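# Remove the tank cap and put it on the bench

## Task

Get the cap off the tank and leave it resting on the bench. It must stay there once the robot lets go. Nobody is available to answer questions.

## Robot and tools

Robot: two arms, left_arm and right_arm, each with a two-finger gripper. In the scene frame the left base sits at (-0.047, +0.348, +0.028) m with quat_wxyz (+1.000, 0, 0, +0.006), and the right base at (-0.027, -0.340, +0.006) m with quat_wxyz (+1.000, 0, 0, -0.005). A two-camera stand is fixed to the floor behind the arms.

Frames: the scene frame has its origin at table-top height, halfway between the nominal bases. +x points out over the table, +z up, and +y toward left_arm. Arm names do not match image sides. Everything about a hand (its pose, velocity, target and wrist-camera pose) is given in that arm's own base frame. The table and the fixed cameras use the scene frame. On each gripper the fingers point along its +z axis and spread along its y axis. end_effector_position is the spot between the pads, roughly 1 cm short of the fingertips.

Row layout, shared by every tool: 16 numbers. The first 8 are left_arm: x, y, z in metres, then qw, qx, qy, qz (w first), then the opening. The last 8 are the same for right_arm. Always send all 16, even if only one arm moves. Position and quaternion are an absolute pose in that arm's base frame. They are not offsets. Opening runs from -1 (shut) to +1 (fully open, 0.094 m).

execute_actions(actions, cameras): actions is a list of actions. Each action is a list of up to 15 rows, and each row is one control step of 1/30 s. A shorter action repeats its last row until all 15 steps are used. For each gripper, a target more than 0.6 m from where that gripper starts the action, measured along any of its own axes, gets the action refused for both arms. If the first action fails this check against the last reported state, or any action is malformed, the whole call is rejected. An empty list only returns the state and images. To keep an arm still, resend exactly the pose from the last result before it stopped, plus the opening you want. To keep an orientation, repeat the same quaternion in every row rather than copying the reported one, which drifts.

move(target, speed, blend, opening_speed, grip_force, blocking, cameras): target is one 16-number row, or a list of up to 15 rows visited in order, with no 0.6 m limit. Each gripper travels in a straight line from its current Hand target. Paths do not slow down for obstacles or steer around them or the other arm. speed is the top path speed in m/s, from 0.002 to 2.9 (default 0.25), with turning capped at twice that in rad/s. Give one value or one per target. blend is in metres and rounds the corners of a list; 0, the default, stops at each point. opening_speed is the rate of opening change per second on the -1 to +1 scale, at least 0.2. Use it to close gently. grip_force is the per-pad force cap in newtons, 10 to 50, as one value or one per arm. It stays in force until you change it, and lower values close more slowly. blocking=false returns after about 0.5 s while the motion continues, and a new move takes over from the running one. A move stops after at most 10 s. Faster moves lag and stray more and hit harder. Do not route a path near the arm's own base. The result adds a "move:" line giving the ending (done, off_target, moving, held, fault) and any limits. limits=paced means the commanded pose was clipped, and limits=held means steps were withheld. done means the arm is at rest within 10 mm and 2 degrees of its target. Neither done nor off_target tells you whether anything is being touched.

wait(seconds 0 to 10): lets time pass with the last commands held. stop(): brakes a running move. zoom_image(camera, region [x0, y0, x1, y1] in pixels, each side at most 504): gives a closer view of the newest image from that camera. finished_scene(scene=1): ends the scene for good.

Controller behaviour: on every step the commanded orientation is limited to within 40 degrees of the measured one, and position is favoured over orientation. After a call each arm heads for the "Hand target" shown in the result, which can fall short of your command. Send the remainder in the next call. Very small moves may not start at all. Friction and load can leave a gripper a few cm from its command without any contact. "Tool commands" shows the current opening commands. Sending 0 is a real command, so resend the present value to leave a gripper unchanged.

Reading results: grip_measured uses the opening scale. With nothing held it reads up to about 2.5 mm too wide. On a firmly squeezed part it reads slightly below the part's true size. Full grip is about 50 to 64 N per pad. To release, command an opening well above grip_measured. Joint positions list waist, shoulder, elbow, wrist pitch, wrist yaw and wrist roll, then the finger gap in metres. Joint torques include gravity and carry offsets and noise, and the first three wrap at ±28 N m. A Joint velocities line saying "within noise" means the arm is still. Joint ranges in rad: waist -2.618 to 3.054, shoulder 0 to 3.142, elbow 0 to 3.142 (straight at 2.901), wrist pitch and yaw ±1.571, roll ±2.094.

Cameras, all 896x504: cam_head_left, cam_head_right, cam_high, cam_low, cam_left_wrist, cam_right_wrist. Fixed cameras are calibrated in the scene frame, to within a few mm or degrees. Approximate positions: the head pair at about (-0.33, -0.04 to -0.15, 0.90), cam_high at (0.90, -0.22, 0.95), cam_low at (0.12, -0.96, 0.19). Wrist camera poses are computed from joint readings and may lag while the arm moves.

Avoid: anything leaving the table, whether dropped or set down off it. Also avoid drops, releasing a part that is still moving, slamming into or pushing hard on fixed or heavy objects, and letting the two arms touch or press on each other, which can end the scene. That includes one gripper closing on the other's fingers. Do not strain the wrist camera cables. Do not hold loads with an arm stretched out for long. A MOTOR HOT line appears at 75 °C, an OVER-TEMPERATURE FAULT at 90 °C folds and disables that arm, and at 100 °C the arm goes limp. Near the first joint's axis, a small wrist motion can swing the whole arm.

Each tool is called after "Emit:" by a JSON object that holds its "method" and its "body".

## Session

Emit:
{"method": "execute_actions", "body": {"actions": []}}

Scene clock: 0.00 s.
left_arm: end_effector_position=(+0.3894, -0.0042, +0.1320) grip_measured=+1.000 end_effector_quat_wxyz=(+0.672, -0.025, +0.739, +0.024) | right_arm: end_effector_position=(+0.3744, -0.0365, +0.1596) grip_measured=+1.000 end_effector_quat_wxyz=(+0.702, +0.111, +0.702, -0.048)
Joint positions: left_arm=[-0.084 1.609 0.253 1.26 -0.152 -0.014 0.094] | right_arm=[0.014 1.514 0.214 1.29 0.24 0.091 0.094]
Joint velocities: within noise
Joint torques (N m): no reading
Heat: left arm: 34 °C; right arm: 31 °C.
Hand target: left_arm +0.3902, -0.0042, +0.1332; +0.673, -0.026, +0.739, +0.023 | right_arm +0.3758, -0.0365, +0.1683; +0.711, +0.111, +0.692, -0.047
Tool commands: left_gripper/opening=+1.0 right_gripper/opening=+1.0

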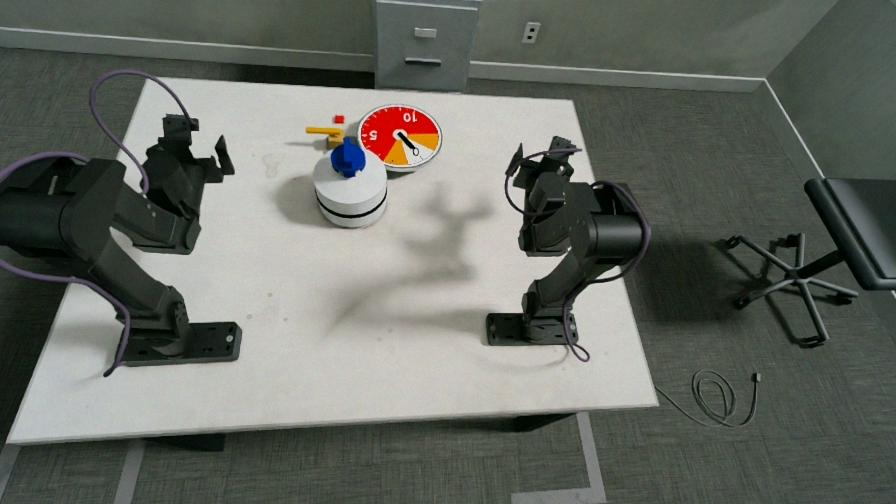

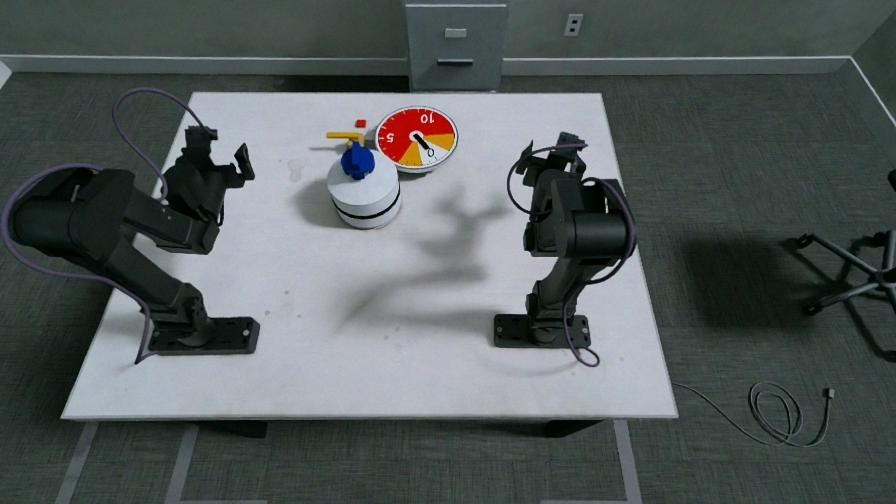

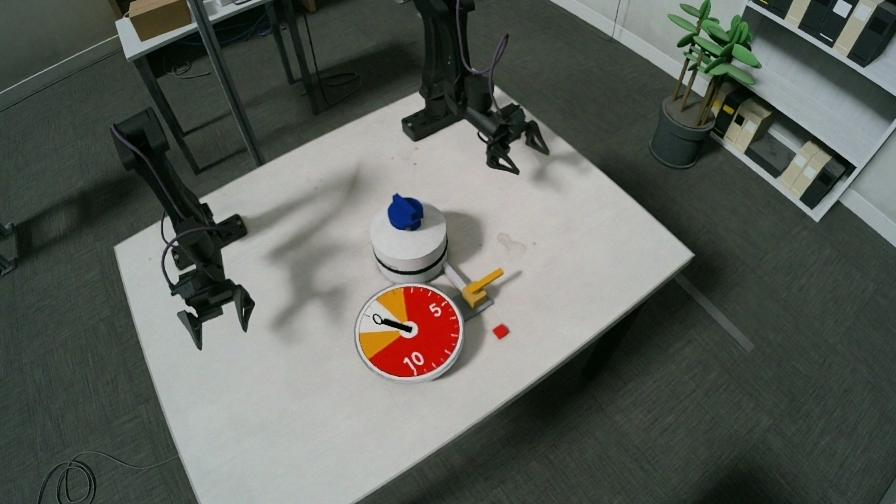

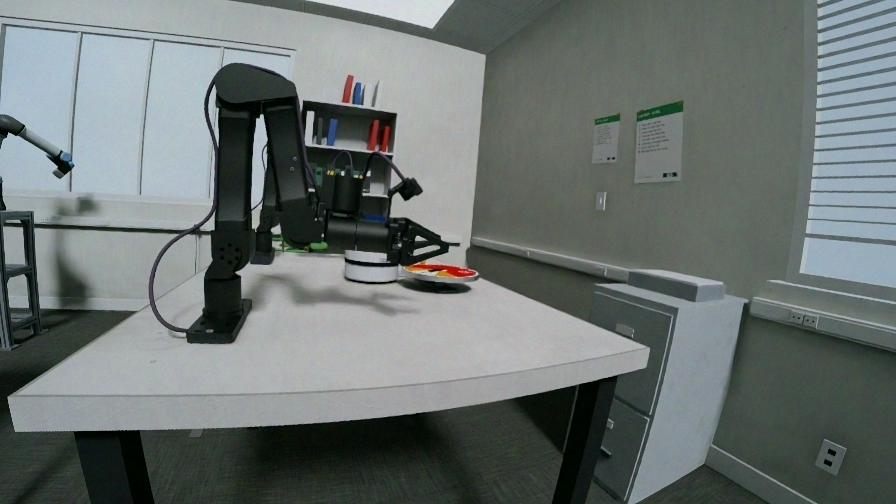

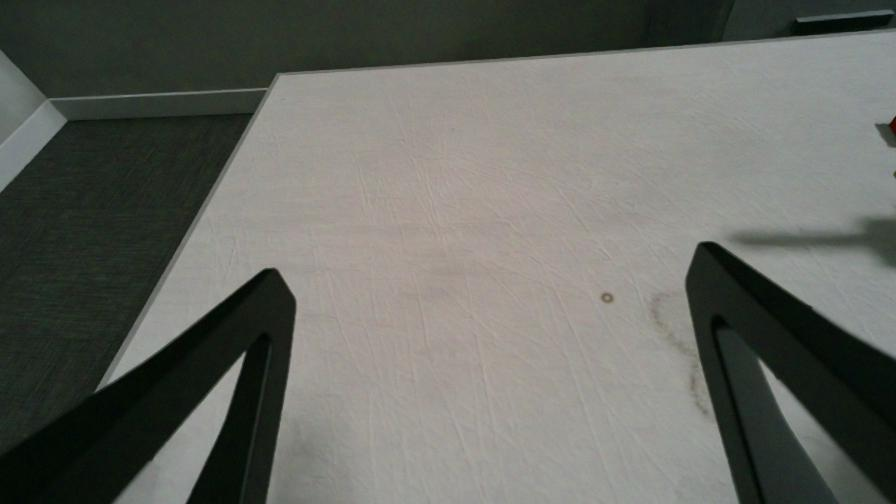

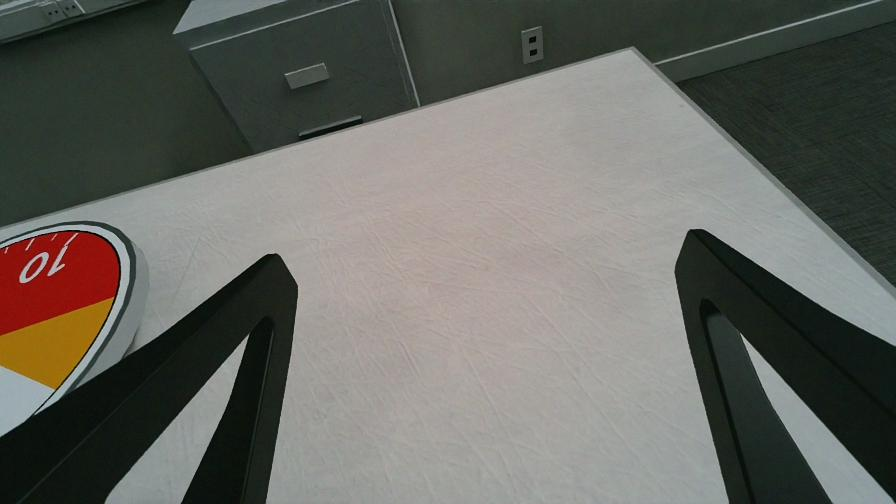

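Emit:
{"method": "zoom_image", "body": {"camera": "cam_high", "region": [330, 180, 530, 390]}}

Emit:
{"method": "zoom_image", "body": {"camera": "cam_head_left", "region": [280, 90, 460, 240]}}

Emit:
{"method": "zoom_image", "body": {"camera": "cam_head_right", "region": [300, 90, 480, 240]}}

Emit:
{"method": "zoom_image", "body": {"camera": "cam_low", "region": [310, 180, 490, 310]}}

Scaled by 2.400 from the camera's 896x504 image, which has a finer 1280x720 frame.

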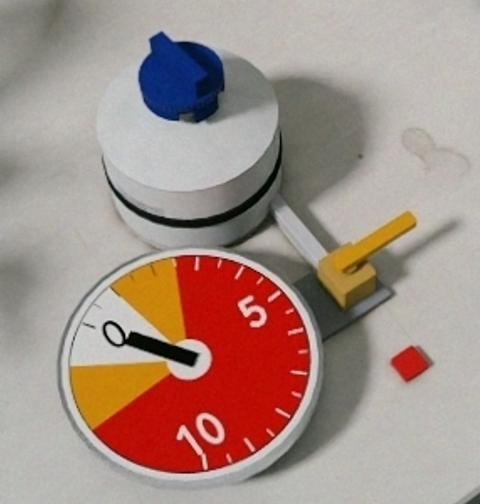

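Scaled by 2.800 from the camera's 896x504 image, which has a finer 1280x720 frame.

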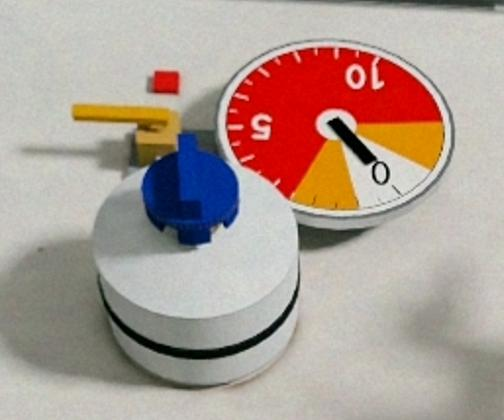

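Scaled by 2.800 from the camera's 896x504 image, which has a finer 1280x720 frame.

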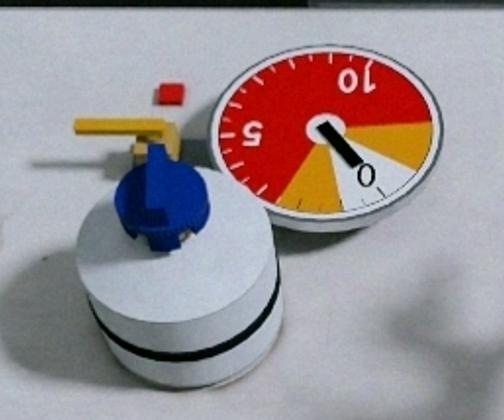

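Scaled by 2.800 from the camera's 896x504 image, which has a finer 1280x720 frame.

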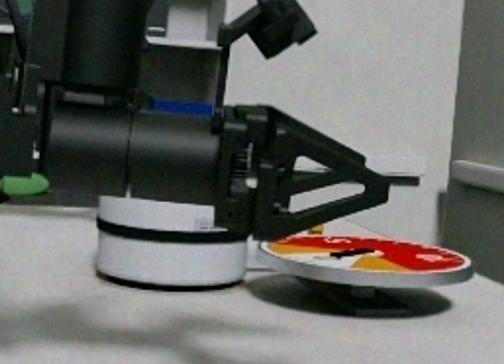

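Emit:
{"method": "move", "body": {"target": [0.247,-0.158,0.292,0.68,0.195,0.68,-0.195,1,0.3758,-0.0365,0.1683,0.711,0.111,0.692,-0.047,1], "cameras": ["cam_left_wrist"]}}

Emit:
{"method": "zoom_image", "body": {"camera": "cam_left_wrist", "region": [200, 0, 700, 320]}}

Scene clock: 41.53 s.
left_arm: end_effector_position=(+0.2489, -0.1586, +0.2792) grip_measured=+1.000 end_effector_quat_wxyz=(+0.672, +0.196, +0.687, -0.194) | right_arm: end_effector_position=(+0.3744, -0.0365, +0.1596) grip_measured=+1.000 end_effector_quat_wxyz=(+0.702, +0.111, +0.702, -0.048)
Joint positions: left_arm=[-0.587 0.542 0.419 0.103 -0.027 -0.004 0.094] | right_arm=[0.014 1.514 0.214 1.29 0.24 0.091 0.094]
Joint torques (N m): left_arm=[-0.62 0.5 10.67 1.99 -0.12 0.07] | right_arm=[-0.06 -4.34 4.89 1.81 0.01 -0.09]
Heat: left arm: 35 °C; right arm: 35 °C.
Hand target: left_arm +0.2469, -0.1578, +0.2919; +0.680, +0.195, +0.680, -0.195 | right_arm +0.3757, -0.0365, +0.1682; +0.711, +0.111, +0.692, -0.047
Off the commanded pose: left_arm 0.013 m, 1 deg | right_arm 0.009 m, 2 deg.
move: off_target (left_arm)
camera_calibration:
cam_left_wrist: T_world_to_cam=[[-0.479094, -0.867432, -0.134278, 0.0245632], [-0.615606, 0.441097, -0.653041, 0.415106], [0.625698, -0.230206, -0.745324, 0.11908], [0, 0, 0, 1]] pos_world=[0.192802, -0.134383, 0.363132]
Images, in order (width x height): cam_left_wrist 896x504.

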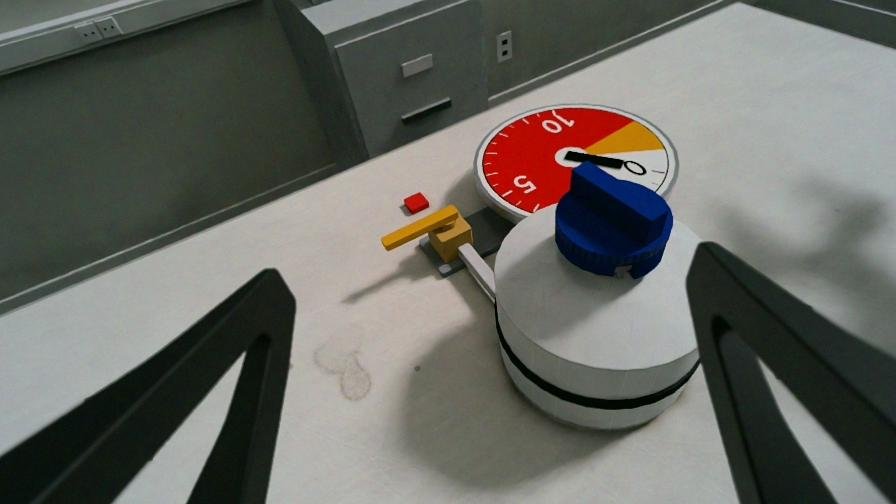

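Scaled by 1.008 from the camera's 896x504 image, which has a finer 1280x720 frame.

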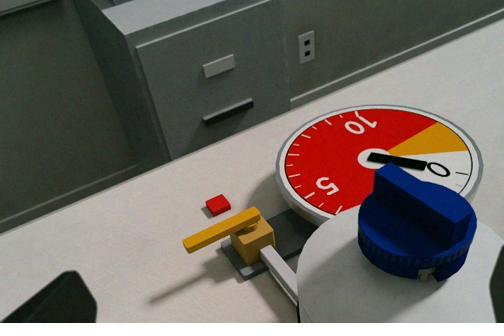

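Emit:
{"method": "zoom_image", "body": {"camera": "cam_left_wrist", "region": [370, 160, 530, 280]}}

Emit:
{"method": "zoom_image", "body": {"camera": "cam_left_wrist", "region": [530, 140, 690, 290]}}

Scaled by 3.150 from the camera's 896x504 image, which has a finer 1280x720 frame.

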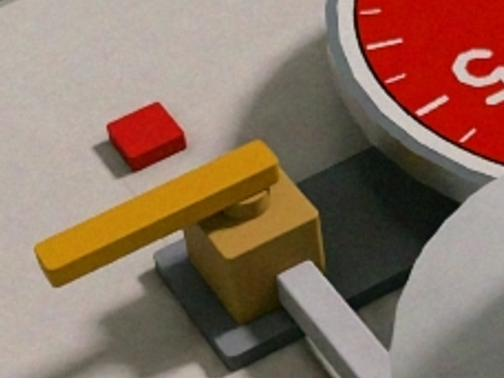

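Scaled by 3.150 from the camera's 896x504 image, which has a finer 1280x720 frame.

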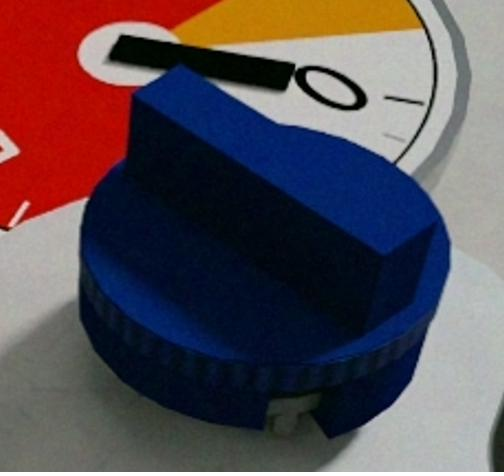

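Emit:
{"method": "move", "body": {"target": [0.43,-0.18,0.14,0.4162,0.1573,0.8925,-0.0734,-0.9,0.3758,-0.0365,0.1683,0.711,0.111,0.692,-0.047,1], "cameras": ["cam_left_wrist","cam_head_left"]}}

Scene clock: 91.17 s.
left_arm: end_effector_position=(+0.4224, -0.1814, +0.1354) grip_measured=-0.899 end_effector_quat_wxyz=(+0.414, +0.165, +0.892, -0.076) | right_arm: end_effector_position=(+0.3744, -0.0365, +0.1595) grip_measured=+1.000 end_effector_quat_wxyz=(+0.702, +0.111, +0.702, -0.048)
Joint positions: left_arm=[-0.426 1.613 1.029 -0.119 -0.046 -0.038 0.005] | right_arm=[0.014 1.514 0.214 1.289 0.24 0.091 0.094]
Joint torques (N m): left_arm=[0.64 -5.63 10.44 1.73 -0.14 -0.05] | right_arm=[-0.02 -4.42 4.7 1.75 0 -0.02]
Heat: left arm: 39 °C; right arm: 37 °C.
Hand target: left_arm +0.4298, -0.1799, +0.1399; +0.416, +0.157, +0.892, -0.074 | right_arm +0.3757, -0.0365, +0.1682; +0.711, +0.111, +0.693, -0.047
Off the commanded pose: left_arm 0.009 m, 1 deg | right_arm 0.009 m, 2 deg.
move: done
camera_calibration:
cam_left_wrist: T_world_to_cam=[[-0.395203, -0.907585, -0.141792, 0.0269242], [-0.914641, 0.40309, -0.0308181, 0.473316], [0.085125, 0.117509, -0.989417, 0.222599], [0, 0, 0, 1]] pos_world=[0.424606, -0.192511, 0.238648]
Images, in order (width x height): cam_head_left 896x504, cam_left_wrist 896x504.

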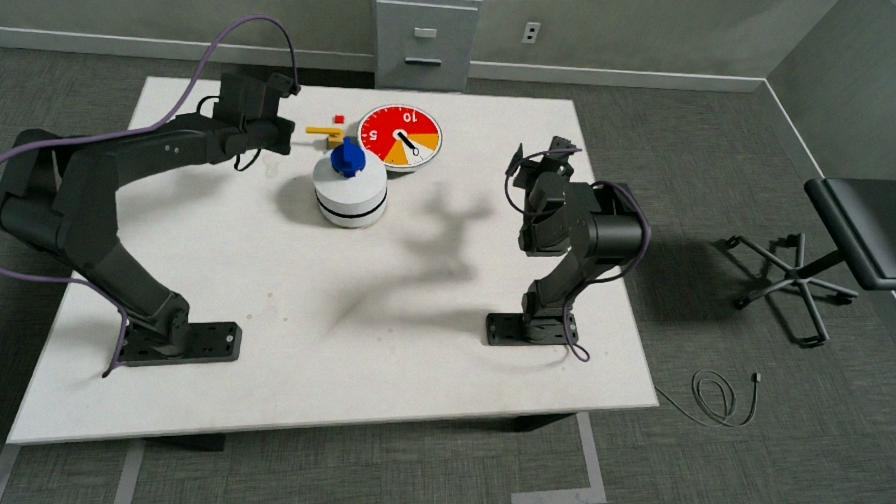

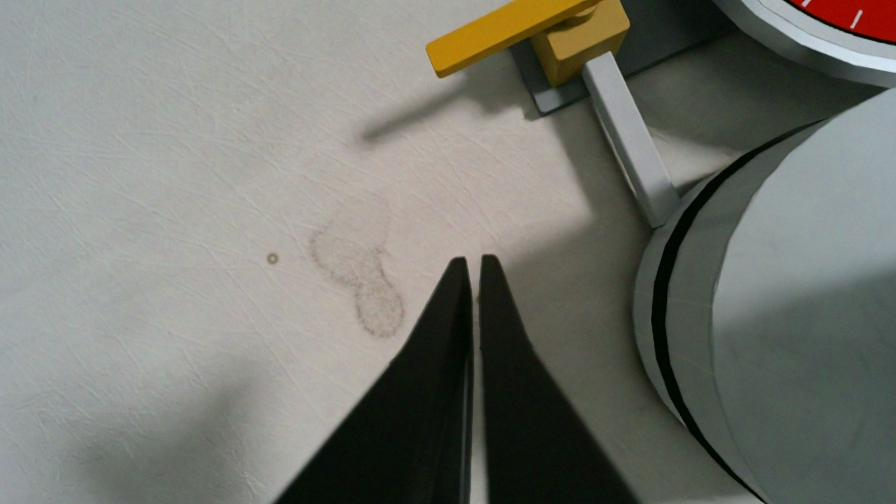

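Emit:
{"method": "move", "body": {"target": [0.48,-0.195,0.075,0.3214,0.3214,0.883,-0.117,-0.9,0.3758,-0.0365,0.1683,0.711,0.111,0.692,-0.047,1], "cameras": ["cam_left_wrist","cam_high"]}}

Scene clock: 127.83 s.
left_arm: end_effector_position=(+0.4752, -0.1931, +0.0771) grip_measured=-0.899 end_effector_quat_wxyz=(+0.325, +0.319, +0.883, -0.112) | right_arm: end_effector_position=(+0.3744, -0.0365, +0.1595) grip_measured=+1.000 end_effector_quat_wxyz=(+0.702, +0.111, +0.702, -0.048)
Joint positions: left_arm=[-0.306 1.976 1.367 -0.294 0.237 0.304 0.005] | right_arm=[0.014 1.514 0.214 1.289 0.24 0.091 0.094]
Joint torques (N m): left_arm=[0.43 -7.86 9.99 1.45 0.23 0.09] | right_arm=[0.05 -4.1 4.82 1.8 0.01 -0.01]
Heat: left arm: 43 °C; right arm: 38 °C.
Hand target: left_arm +0.4798, -0.1949, +0.0749; +0.322, +0.321, +0.883, -0.117 | right_arm +0.3757, -0.0365, +0.1682; +0.711, +0.111, +0.692, -0.047
Off the commanded pose: left_arm 0.006 m, 1 deg | right_arm 0.009 m, 2 deg.
move: done
camera_calibration:
cam_left_wrist: T_world_to_cam=[[-0.67935, -0.719995, -0.14174, 0.200065], [-0.733805, 0.665597, 0.136051, 0.476431], [-0.00361413, 0.196436, -0.98051, 0.218629], [0, 0, 0, 1]] pos_world=[0.486312, -0.216012, 0.177906]
Images, in order (width x height): cam_high 896x504, cam_left_wrist 896x504.

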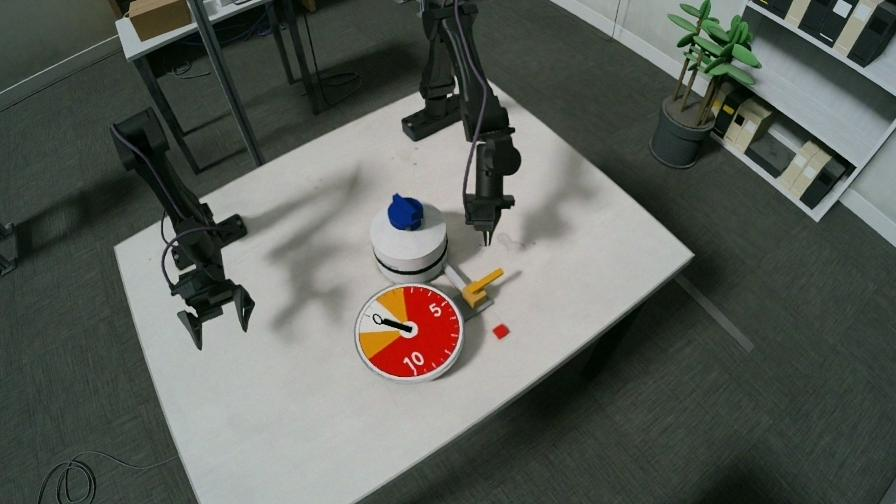

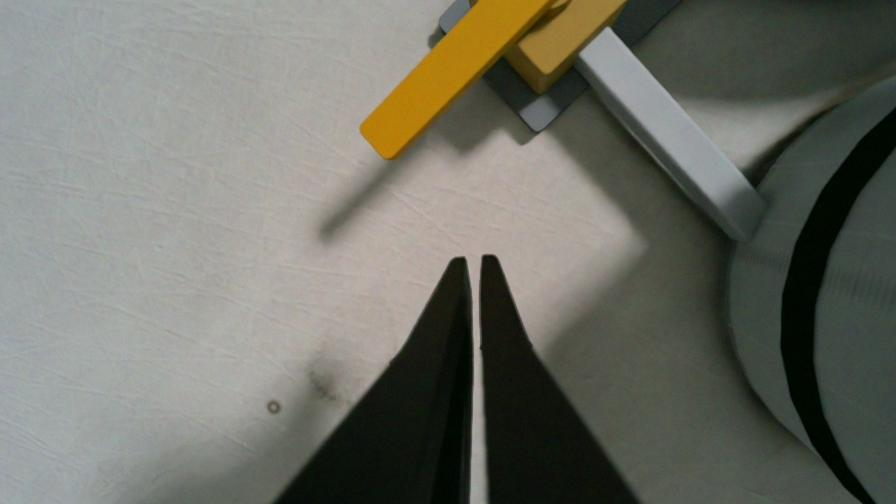

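Emit:
{"method": "move", "body": {"target": [[0.493,-0.209,0.008,0.3214,0.3214,0.883,-0.117,-0.9,0.3758,-0.0365,0.1683,0.711,0.111,0.692,-0.047,1],[0.5175,-0.2165,0.008,0.3214,0.3214,0.883,-0.117,-0.9,0.3758,-0.0365,0.1683,0.711,0.111,0.692,-0.047,1],[0.5384,-0.2177,0.008,0.3214,0.3214,0.883,-0.117,-0.9,0.3758,-0.0365,0.1683,0.711,0.111,0.692,-0.047,1]], "blend": [0.01,0.01,0], "speed": [0.2,0.06,0.06], "cameras": ["cam_left_wrist","cam_high","cam_head_left"]}}

Scene clock: 145.63 s.
left_arm: end_effector_position=(+0.5225, -0.2152, +0.0048) grip_measured=-0.899 end_effector_quat_wxyz=(+0.302, +0.322, +0.890, -0.117) | right_arm: end_effector_position=(+0.3744, -0.0365, +0.1595) grip_measured=+1.000 end_effector_quat_wxyz=(+0.702, +0.111, +0.702, -0.048)
Joint positions: left_arm=[-0.317 2.294 1.594 -0.25 0.24 0.3 0.005] | right_arm=[0.014 1.514 0.214 1.289 0.24 0.091 0.094]
Joint torques (N m): left_arm=[0.66 -9.87 10.63 1.79 0.14 0.06] | right_arm=[-0.06 -4.41 4.75 1.79 0.02 0.02]
Heat: left arm: 41 °C; right arm: 39 °C.
Hand target: left_arm +0.5375, -0.2172, +0.0084; +0.321, +0.321, +0.883, -0.117 | right_arm +0.3757, -0.0365, +0.1682; +0.711, +0.111, +0.692, -0.047
Off the commanded pose: left_arm 0.016 m, 2 deg | right_arm 0.009 m, 2 deg.
move: off_target (left_arm)
camera_calibration:
cam_left_wrist: T_world_to_cam=[[-0.692306, -0.712175, -0.116268, 0.214425], [-0.720027, 0.671125, 0.176499, 0.529442], [-0.0476676, 0.205908, -0.97741, 0.17724], [0, 0, 0, 1]] pos_world=[0.538109, -0.239108, 0.104721]
Images, in order (width x height): cam_head_left 896x504, cam_high 896x504, cam_left_wrist 896x504.

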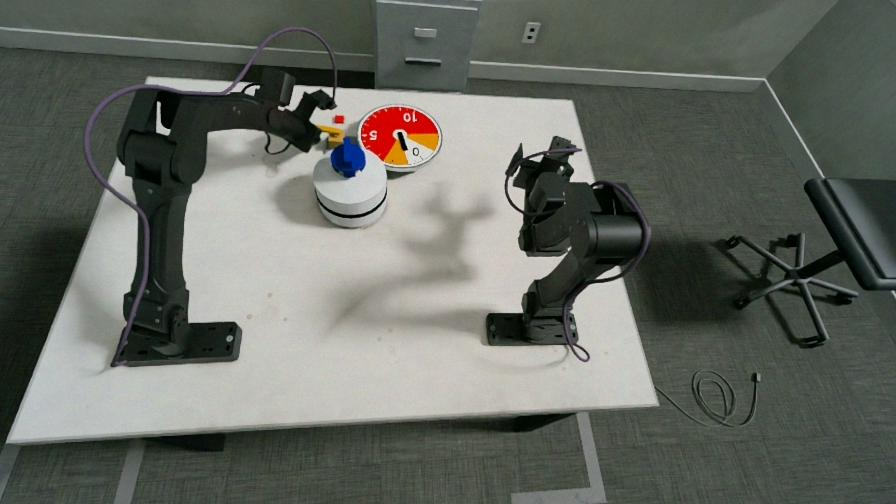

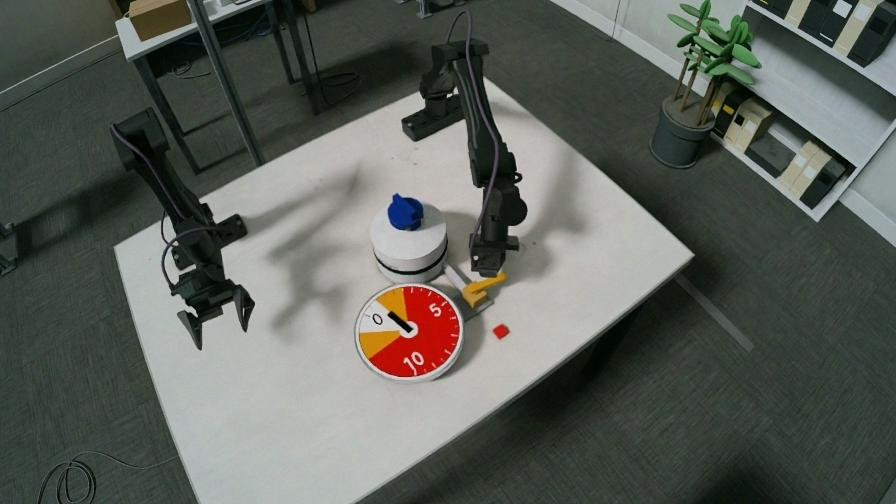

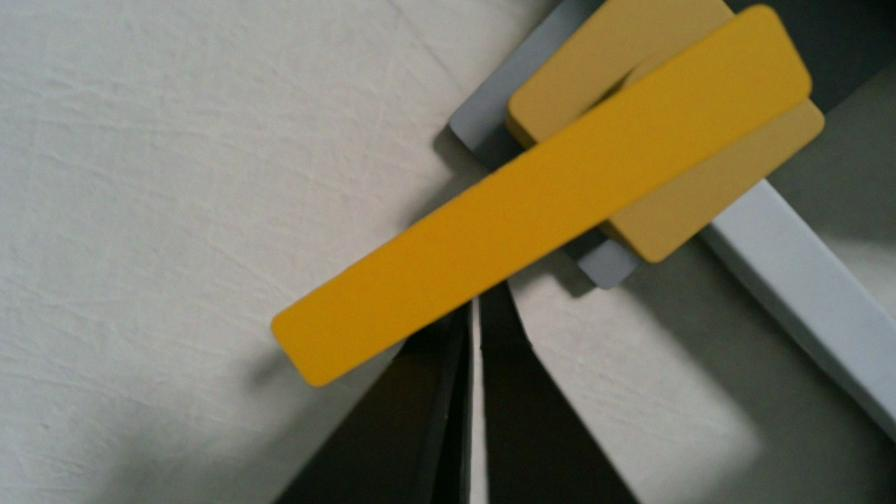

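Emit:
{"method": "zoom_image", "body": {"camera": "cam_high", "region": [340, 260, 530, 390]}}

Emit:
{"method": "wait", "body": {"seconds": 0.5, "cameras": ["cam_high"]}}

Emit:
{"method": "zoom_image", "body": {"camera": "cam_high", "region": [340, 260, 530, 390]}}

Scaled by 2.653 from the camera's 896x504 image, which has a finer 1280x720 frame.

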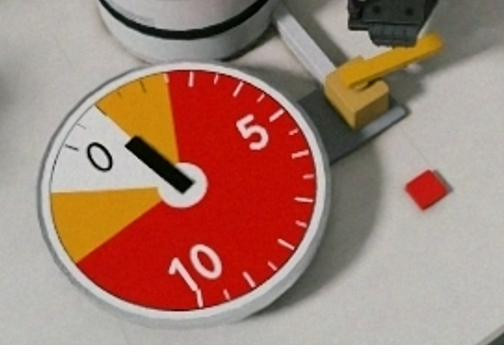

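Scene clock: 150.63 s.
left_arm: end_effector_position=(+0.5224, -0.2152, +0.0047) grip_measured=-0.899 end_effector_quat_wxyz=(+0.302, +0.322, +0.890, -0.117) | right_arm: end_effector_position=(+0.3744, -0.0365, +0.1595) grip_measured=+1.000 end_effector_quat_wxyz=(+0.702, +0.111, +0.702, -0.048)
Joint positions: left_arm=[-0.317 2.294 1.594 -0.251 0.24 0.3 0.005] | right_arm=[0.014 1.514 0.214 1.289 0.24 0.091 0.094]
Joint torques (N m): left_arm=[0.65 -9.88 10.62 1.79 0.14 0.06] | right_arm=[-0.13 -4.34 4.7 1.83 0.03 -0.01]
Heat: left arm: 42 °C; right arm: 39 °C.
Hand target: left_arm +0.5375, -0.2172, +0.0084; +0.321, +0.321, +0.883, -0.117 | right_arm +0.3757, -0.0365, +0.1682; +0.711, +0.111, +0.692, -0.047
Tool commands: left_gripper/opening=-0.9 right_gripper/opening=+1.0
Off the commanded pose: left_arm 0.017 m, 2 deg | right_arm 0.009 m, 2 deg.
wait: 0.50 s; at rest from the start
Images, in order (width x height): cam_high 896x504.

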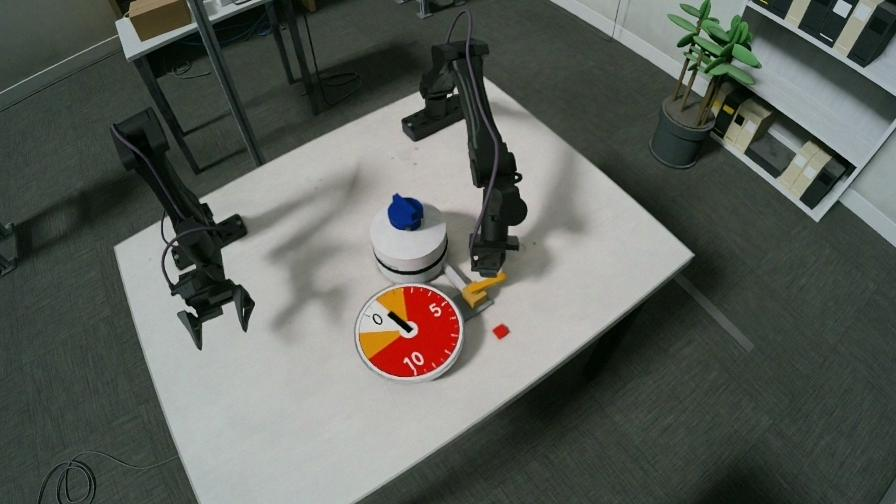

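Scaled by 2.653 from the camera's 896x504 image, which has a finer 1280x720 frame.

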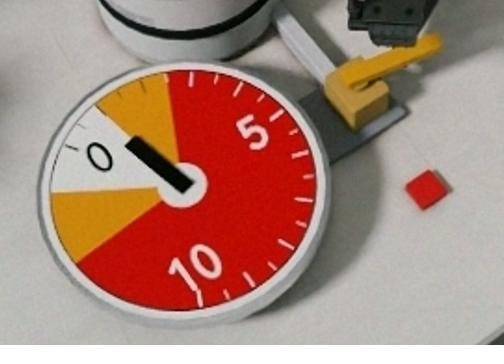

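Emit:
{"method": "move", "body": {"target": [0.5455,-0.2190,0.009,0.3214,0.3214,0.883,-0.117,-0.9,0.3758,-0.0365,0.1683,0.711,0.111,0.692,-0.047,1], "speed": 0.03, "cameras": ["cam_high","cam_left_wrist"]}}

Emit:
{"method": "zoom_image", "body": {"camera": "cam_high", "region": [340, 260, 530, 390]}}

Scene clock: 164.37 s.
left_arm: end_effector_position=(+0.5268, -0.2167, +0.0046) grip_measured=-0.899 end_effector_quat_wxyz=(+0.297, +0.322, +0.891, -0.117) | right_arm: end_effector_position=(+0.3744, -0.0365, +0.1595) grip_measured=+1.000 end_effector_quat_wxyz=(+0.702, +0.111, +0.702, -0.048)
Joint positions: left_arm=[-0.317 2.316 1.639 -0.284 0.24 0.301 0.005] | right_arm=[0.014 1.514 0.214 1.289 0.24 0.091 0.094]
Joint torques (N m): left_arm=[0.84 -9.98 10.78 1.88 0.15 0.08] | right_arm=[0.05 -4.45 4.56 1.8 0.02 0.04]
Heat: left arm: 43 °C; right arm: 40 °C.
Hand target: left_arm +0.5442, -0.2183, +0.0095; +0.321, +0.321, +0.883, -0.117 | right_arm +0.3757, -0.0365, +0.1682; +0.711, +0.111, +0.692, -0.047
Off the commanded pose: left_arm 0.019 m, 3 deg | right_arm 0.009 m, 2 deg.
move: off_target (left_arm)
camera_calibration:
cam_left_wrist: T_world_to_cam=[[-0.693828, -0.711378, -0.111997, 0.217328], [-0.717863, 0.670859, 0.186065, 0.532317], [-0.0572289, 0.209496, -0.976133, 0.183303], [0, 0, 0, 1]] pos_world=[0.54341, -0.240908, 0.104222]
Images, in order (width x height): cam_high 896x504, cam_left_wrist 896x504.

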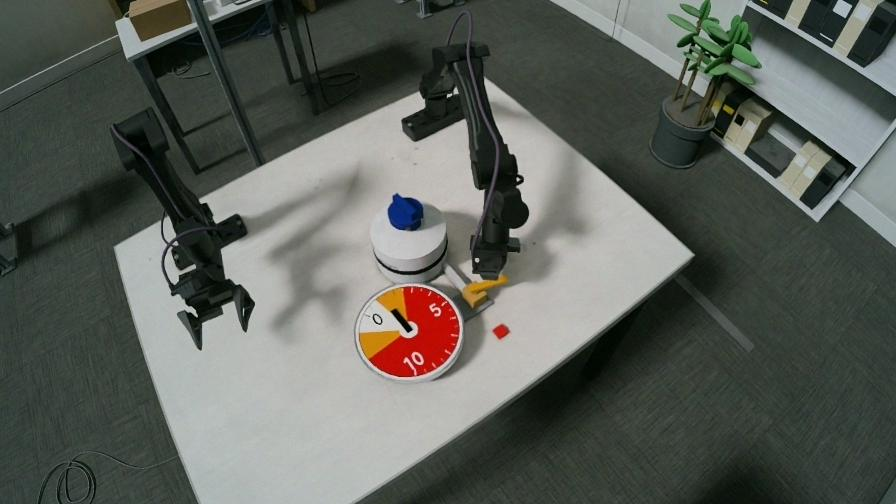

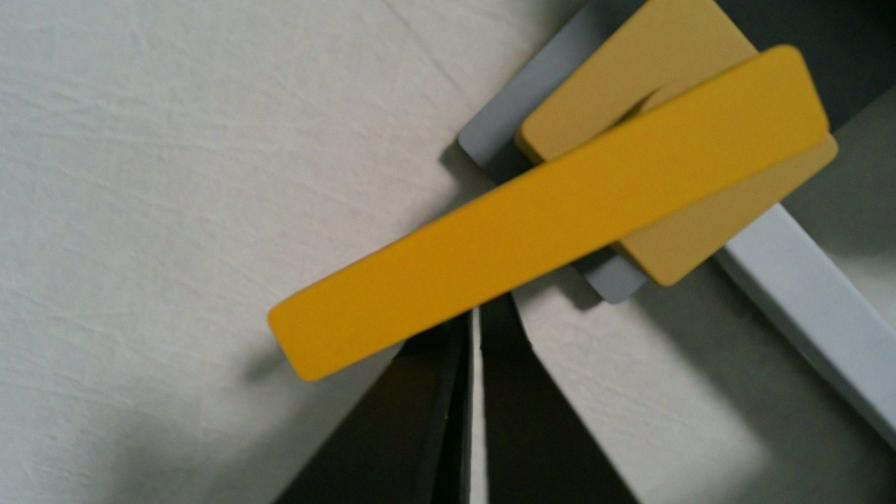

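Scaled by 2.653 from the camera's 896x504 image, which has a finer 1280x720 frame.

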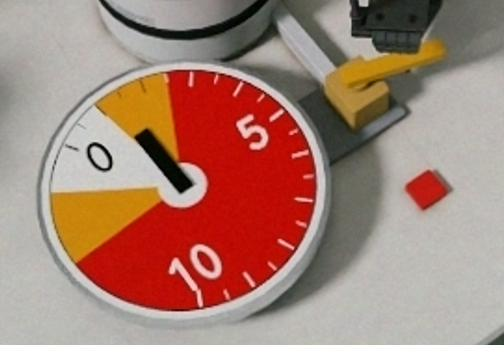

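Emit:
{"method": "move", "body": {"target": [[0.495,-0.19,0.02,0.3214,0.3214,0.883,-0.117,-0.9,0.3758,-0.0365,0.1683,0.711,0.111,0.692,-0.047,1],[0.495,-0.17,0.08,0.3214,0.3214,0.883,-0.117,-0.9,0.3758,-0.0365,0.1683,0.711,0.111,0.692,-0.047,1]], "blend": [0.015,0], "speed": [0.1,0.2], "cameras": ["cam_high","cam_left_wrist"]}}

Emit:
{"method": "zoom_image", "body": {"camera": "cam_high", "region": [340, 260, 530, 390]}}

Scene clock: 195.53 s.
left_arm: end_effector_position=(+0.4908, -0.1670, +0.0596) grip_measured=-0.899 end_effector_quat_wxyz=(+0.304, +0.317, +0.891, -0.113) | right_arm: end_effector_position=(+0.3744, -0.0365, +0.1595) grip_measured=+1.000 end_effector_quat_wxyz=(+0.702, +0.111, +0.702, -0.048)
Joint positions: left_arm=[-0.235 2.053 1.436 -0.345 0.277 0.361 0.005] | right_arm=[0.014 1.514 0.214 1.289 0.24 0.091 0.094]
Joint torques (N m): left_arm=[0.1 -12.67 9.03 1.37 0.26 0.1] | right_arm=[-0.12 -4.48 4.68 1.77 -0.01 -0.01]
Heat: left arm: 44 °C; right arm: 40 °C.
Hand target: left_arm +0.4948, -0.1700, +0.0799; +0.322, +0.321, +0.883, -0.117 | right_arm +0.3757, -0.0365, +0.1682; +0.711, +0.111, +0.692, -0.047
Off the commanded pose: left_arm 0.021 m, 2 deg | right_arm 0.009 m, 2 deg.
move: off_target (left_arm)
camera_calibration:
cam_left_wrist: T_world_to_cam=[[-0.682829, -0.720468, -0.121118, 0.22743], [-0.72912, 0.661567, 0.175254, 0.467581], [-0.046137, 0.207978, -0.977045, 0.218941], [0, 0, 0, 1]] pos_world=[0.50632, -0.191015, 0.159516]
Images, in order (width x height): cam_high 896x504, cam_left_wrist 896x504.

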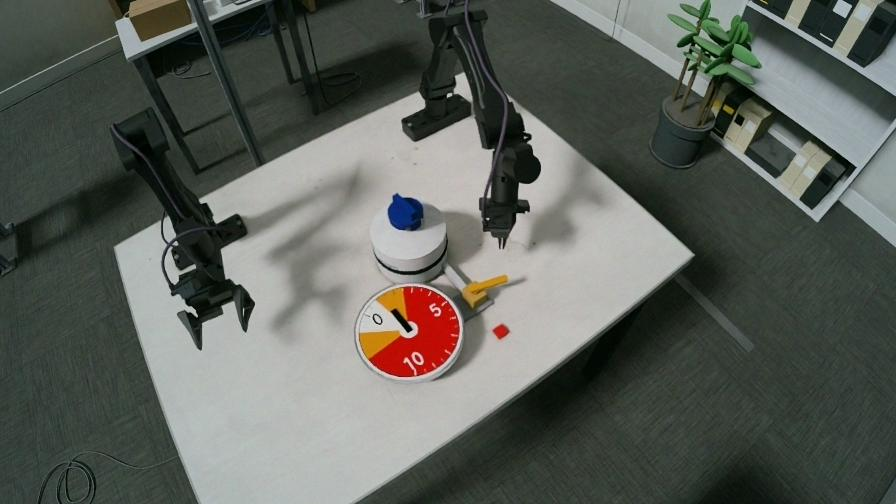

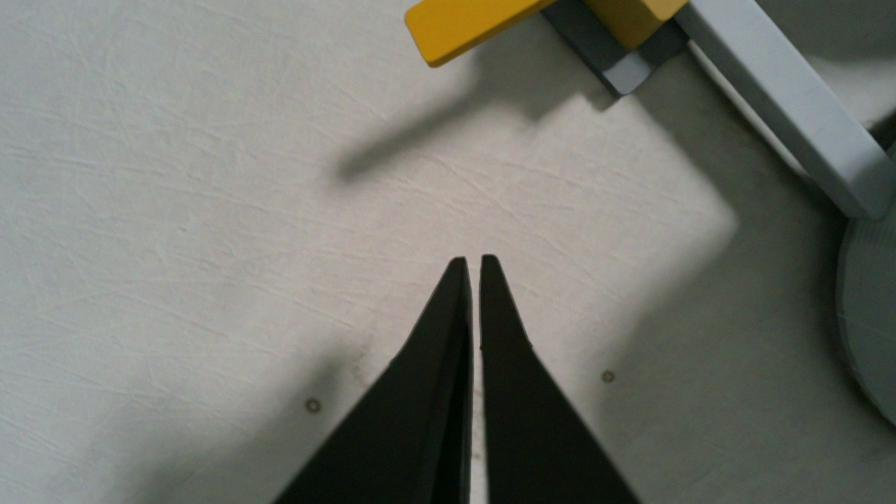

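Scaled by 2.653 from the camera's 896x504 image, which has a finer 1280x720 frame.

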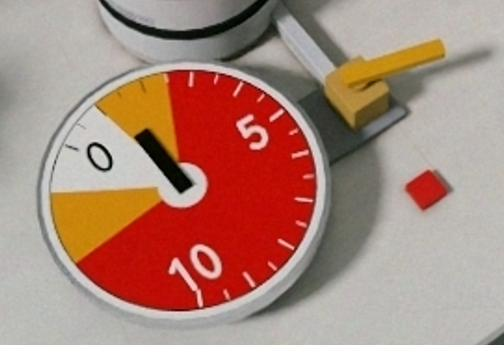

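Emit:
{"method": "move", "body": {"target": [0.578,-0.200,0.09,0.2713,0.5721,0.7456,-0.2082,-0.9,0.3758,-0.0365,0.1683,0.711,0.111,0.692,-0.047,1], "cameras": ["cam_high","cam_left_wrist"]}}

Scene clock: 208.90 s.
left_arm: end_effector_position=(+0.5786, -0.2004, +0.1024) grip_measured=-0.899 end_effector_quat_wxyz=(+0.318, +0.557, +0.746, -0.177) | right_arm: end_effector_position=(+0.3744, -0.0365, +0.1595) grip_measured=+1.000 end_effector_quat_wxyz=(+0.702, +0.111, +0.702, -0.048)
Joint positions: left_arm=[-0.168 2.756 2.837 -1.178 0.599 0.966 0.005] | right_arm=[0.014 1.514 0.214 1.289 0.24 0.091 0.094]
Joint torques (N m): left_arm=[0.58 -11.44 9.43 1.06 0.5 0.09] | right_arm=[0.02 -4.4 4.59 1.75 0.01 -0.03]
Heat: left arm: 42 °C; right arm: 41 °C.
Hand target: left_arm +0.5772, -0.1999, +0.0898; +0.311, +0.556, +0.747, -0.191 | right_arm +0.3757, -0.0365, +0.1682; +0.711, +0.111, +0.692, -0.047
Off the commanded pose: left_arm 0.012 m, 7 deg | right_arm 0.009 m, 2 deg.
elbow stopped short (left arm): the move would have taken joint 3 (elbow) straighter than the controller allows.
move: off_target (left_arm)
camera_calibration:
cam_left_wrist: T_world_to_cam=[[-0.942133, -0.249867, -0.223501, 0.523326], [-0.277297, 0.955493, 0.100694, 0.351294], [0.188394, 0.156843, -0.969489, 0.125057], [0, 0, 0, 1]] pos_world=[0.566895, -0.224511, 0.202832]
Images, in order (width x height): cam_high 896x504, cam_left_wrist 896x504.

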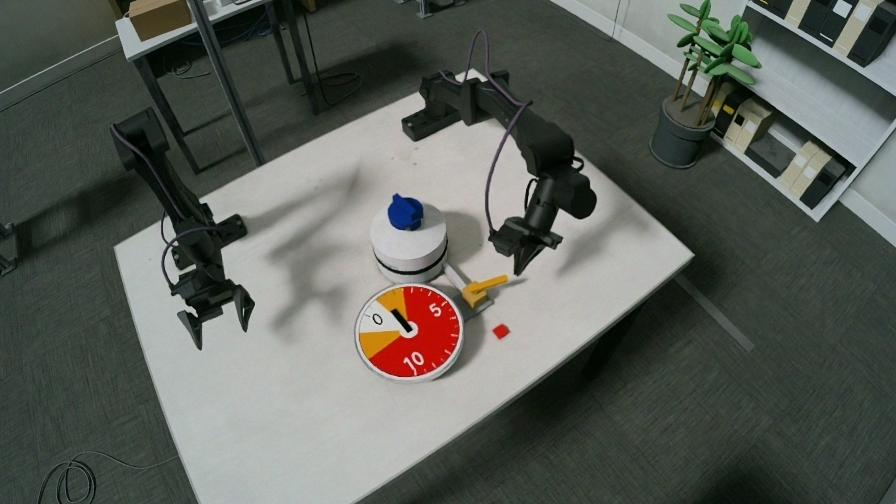

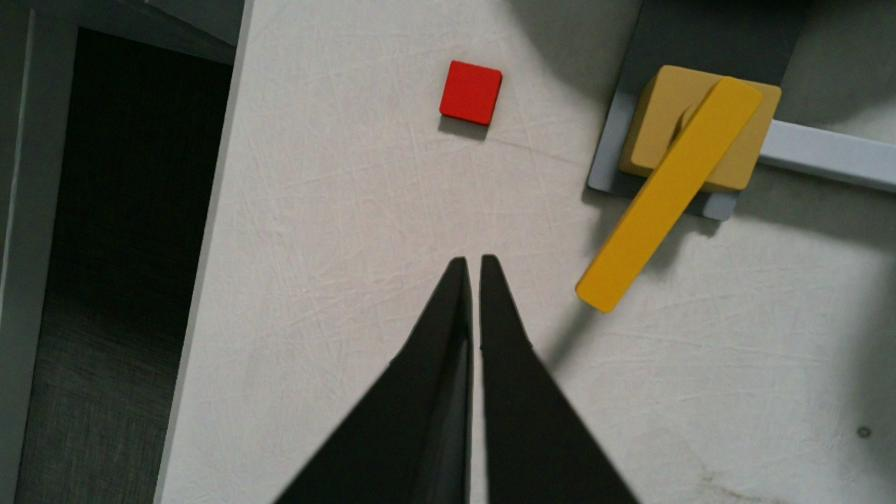

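Emit:
{"method": "move", "body": {"target": [[0.571,-0.215,0.05,0.2713,0.5721,0.7456,-0.2082,-0.9,0.3758,-0.0365,0.1683,0.711,0.111,0.692,-0.047,1],[0.571,-0.218,0.008,0.2713,0.5721,0.7456,-0.2082,-0.9,0.3758,-0.0365,0.1683,0.711,0.111,0.692,-0.047,1]], "blend": [0.01,0], "speed": [0.15,0.08], "cameras": ["cam_high","cam_left_wrist"]}}

Scene clock: 229.53 s.
left_arm: end_effector_position=(+0.5773, -0.2138, +0.0307) grip_measured=-0.899 end_effector_quat_wxyz=(+0.286, +0.572, +0.744, -0.192) | right_arm: end_effector_position=(+0.3744, -0.0365, +0.1595) grip_measured=+1.000 end_effector_quat_wxyz=(+0.702, +0.111, +0.702, -0.048)
Joint positions: left_arm=[-0.19 2.874 2.812 -1.112 0.599 0.996 0.005] | right_arm=[0.014 1.514 0.214 1.289 0.24 0.091 0.094]
Joint torques (N m): left_arm=[-0.43 -12.51 5.35 1.17 0.45 0.08] | right_arm=[-0.1 -4.52 4.6 1.8 -0.03 0]
Heat: left arm: 41 °C; right arm: 41 °C.
Hand target: left_arm +0.5704, -0.2178, +0.0084; +0.270, +0.572, +0.746, -0.209 | right_arm +0.3757, -0.0365, +0.1682; +0.711, +0.111, +0.692, -0.047
Off the commanded pose: left_arm 0.024 m, 3 deg | right_arm 0.009 m, 2 deg.
move: off_target (left_arm)
camera_calibration:
cam_left_wrist: T_world_to_cam=[[-0.96378, -0.20322, -0.172714, 0.52367], [-0.22759, 0.964301, 0.135373, 0.343087], [0.139038, 0.169777, -0.975625, 0.0892499], [0, 0, 0, 1]] pos_world=[0.570377, -0.239572, 0.131075]
Images, in order (width x height): cam_high 896x504, cam_left_wrist 896x504.

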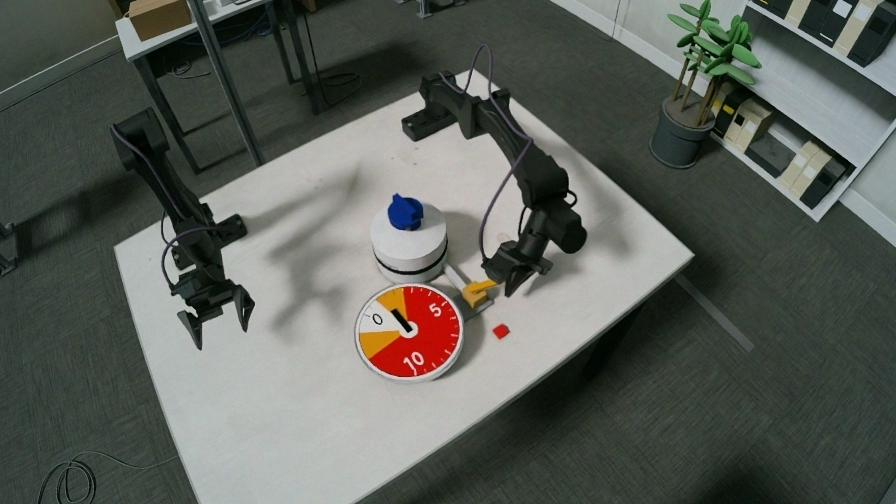

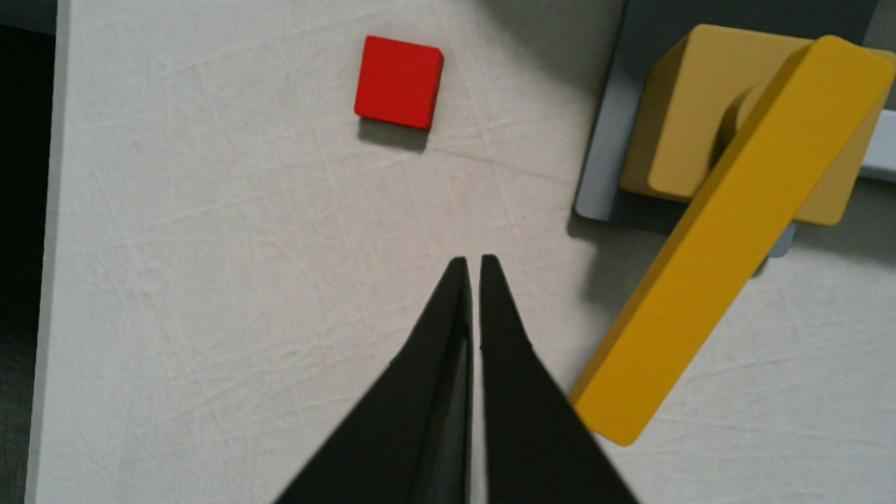

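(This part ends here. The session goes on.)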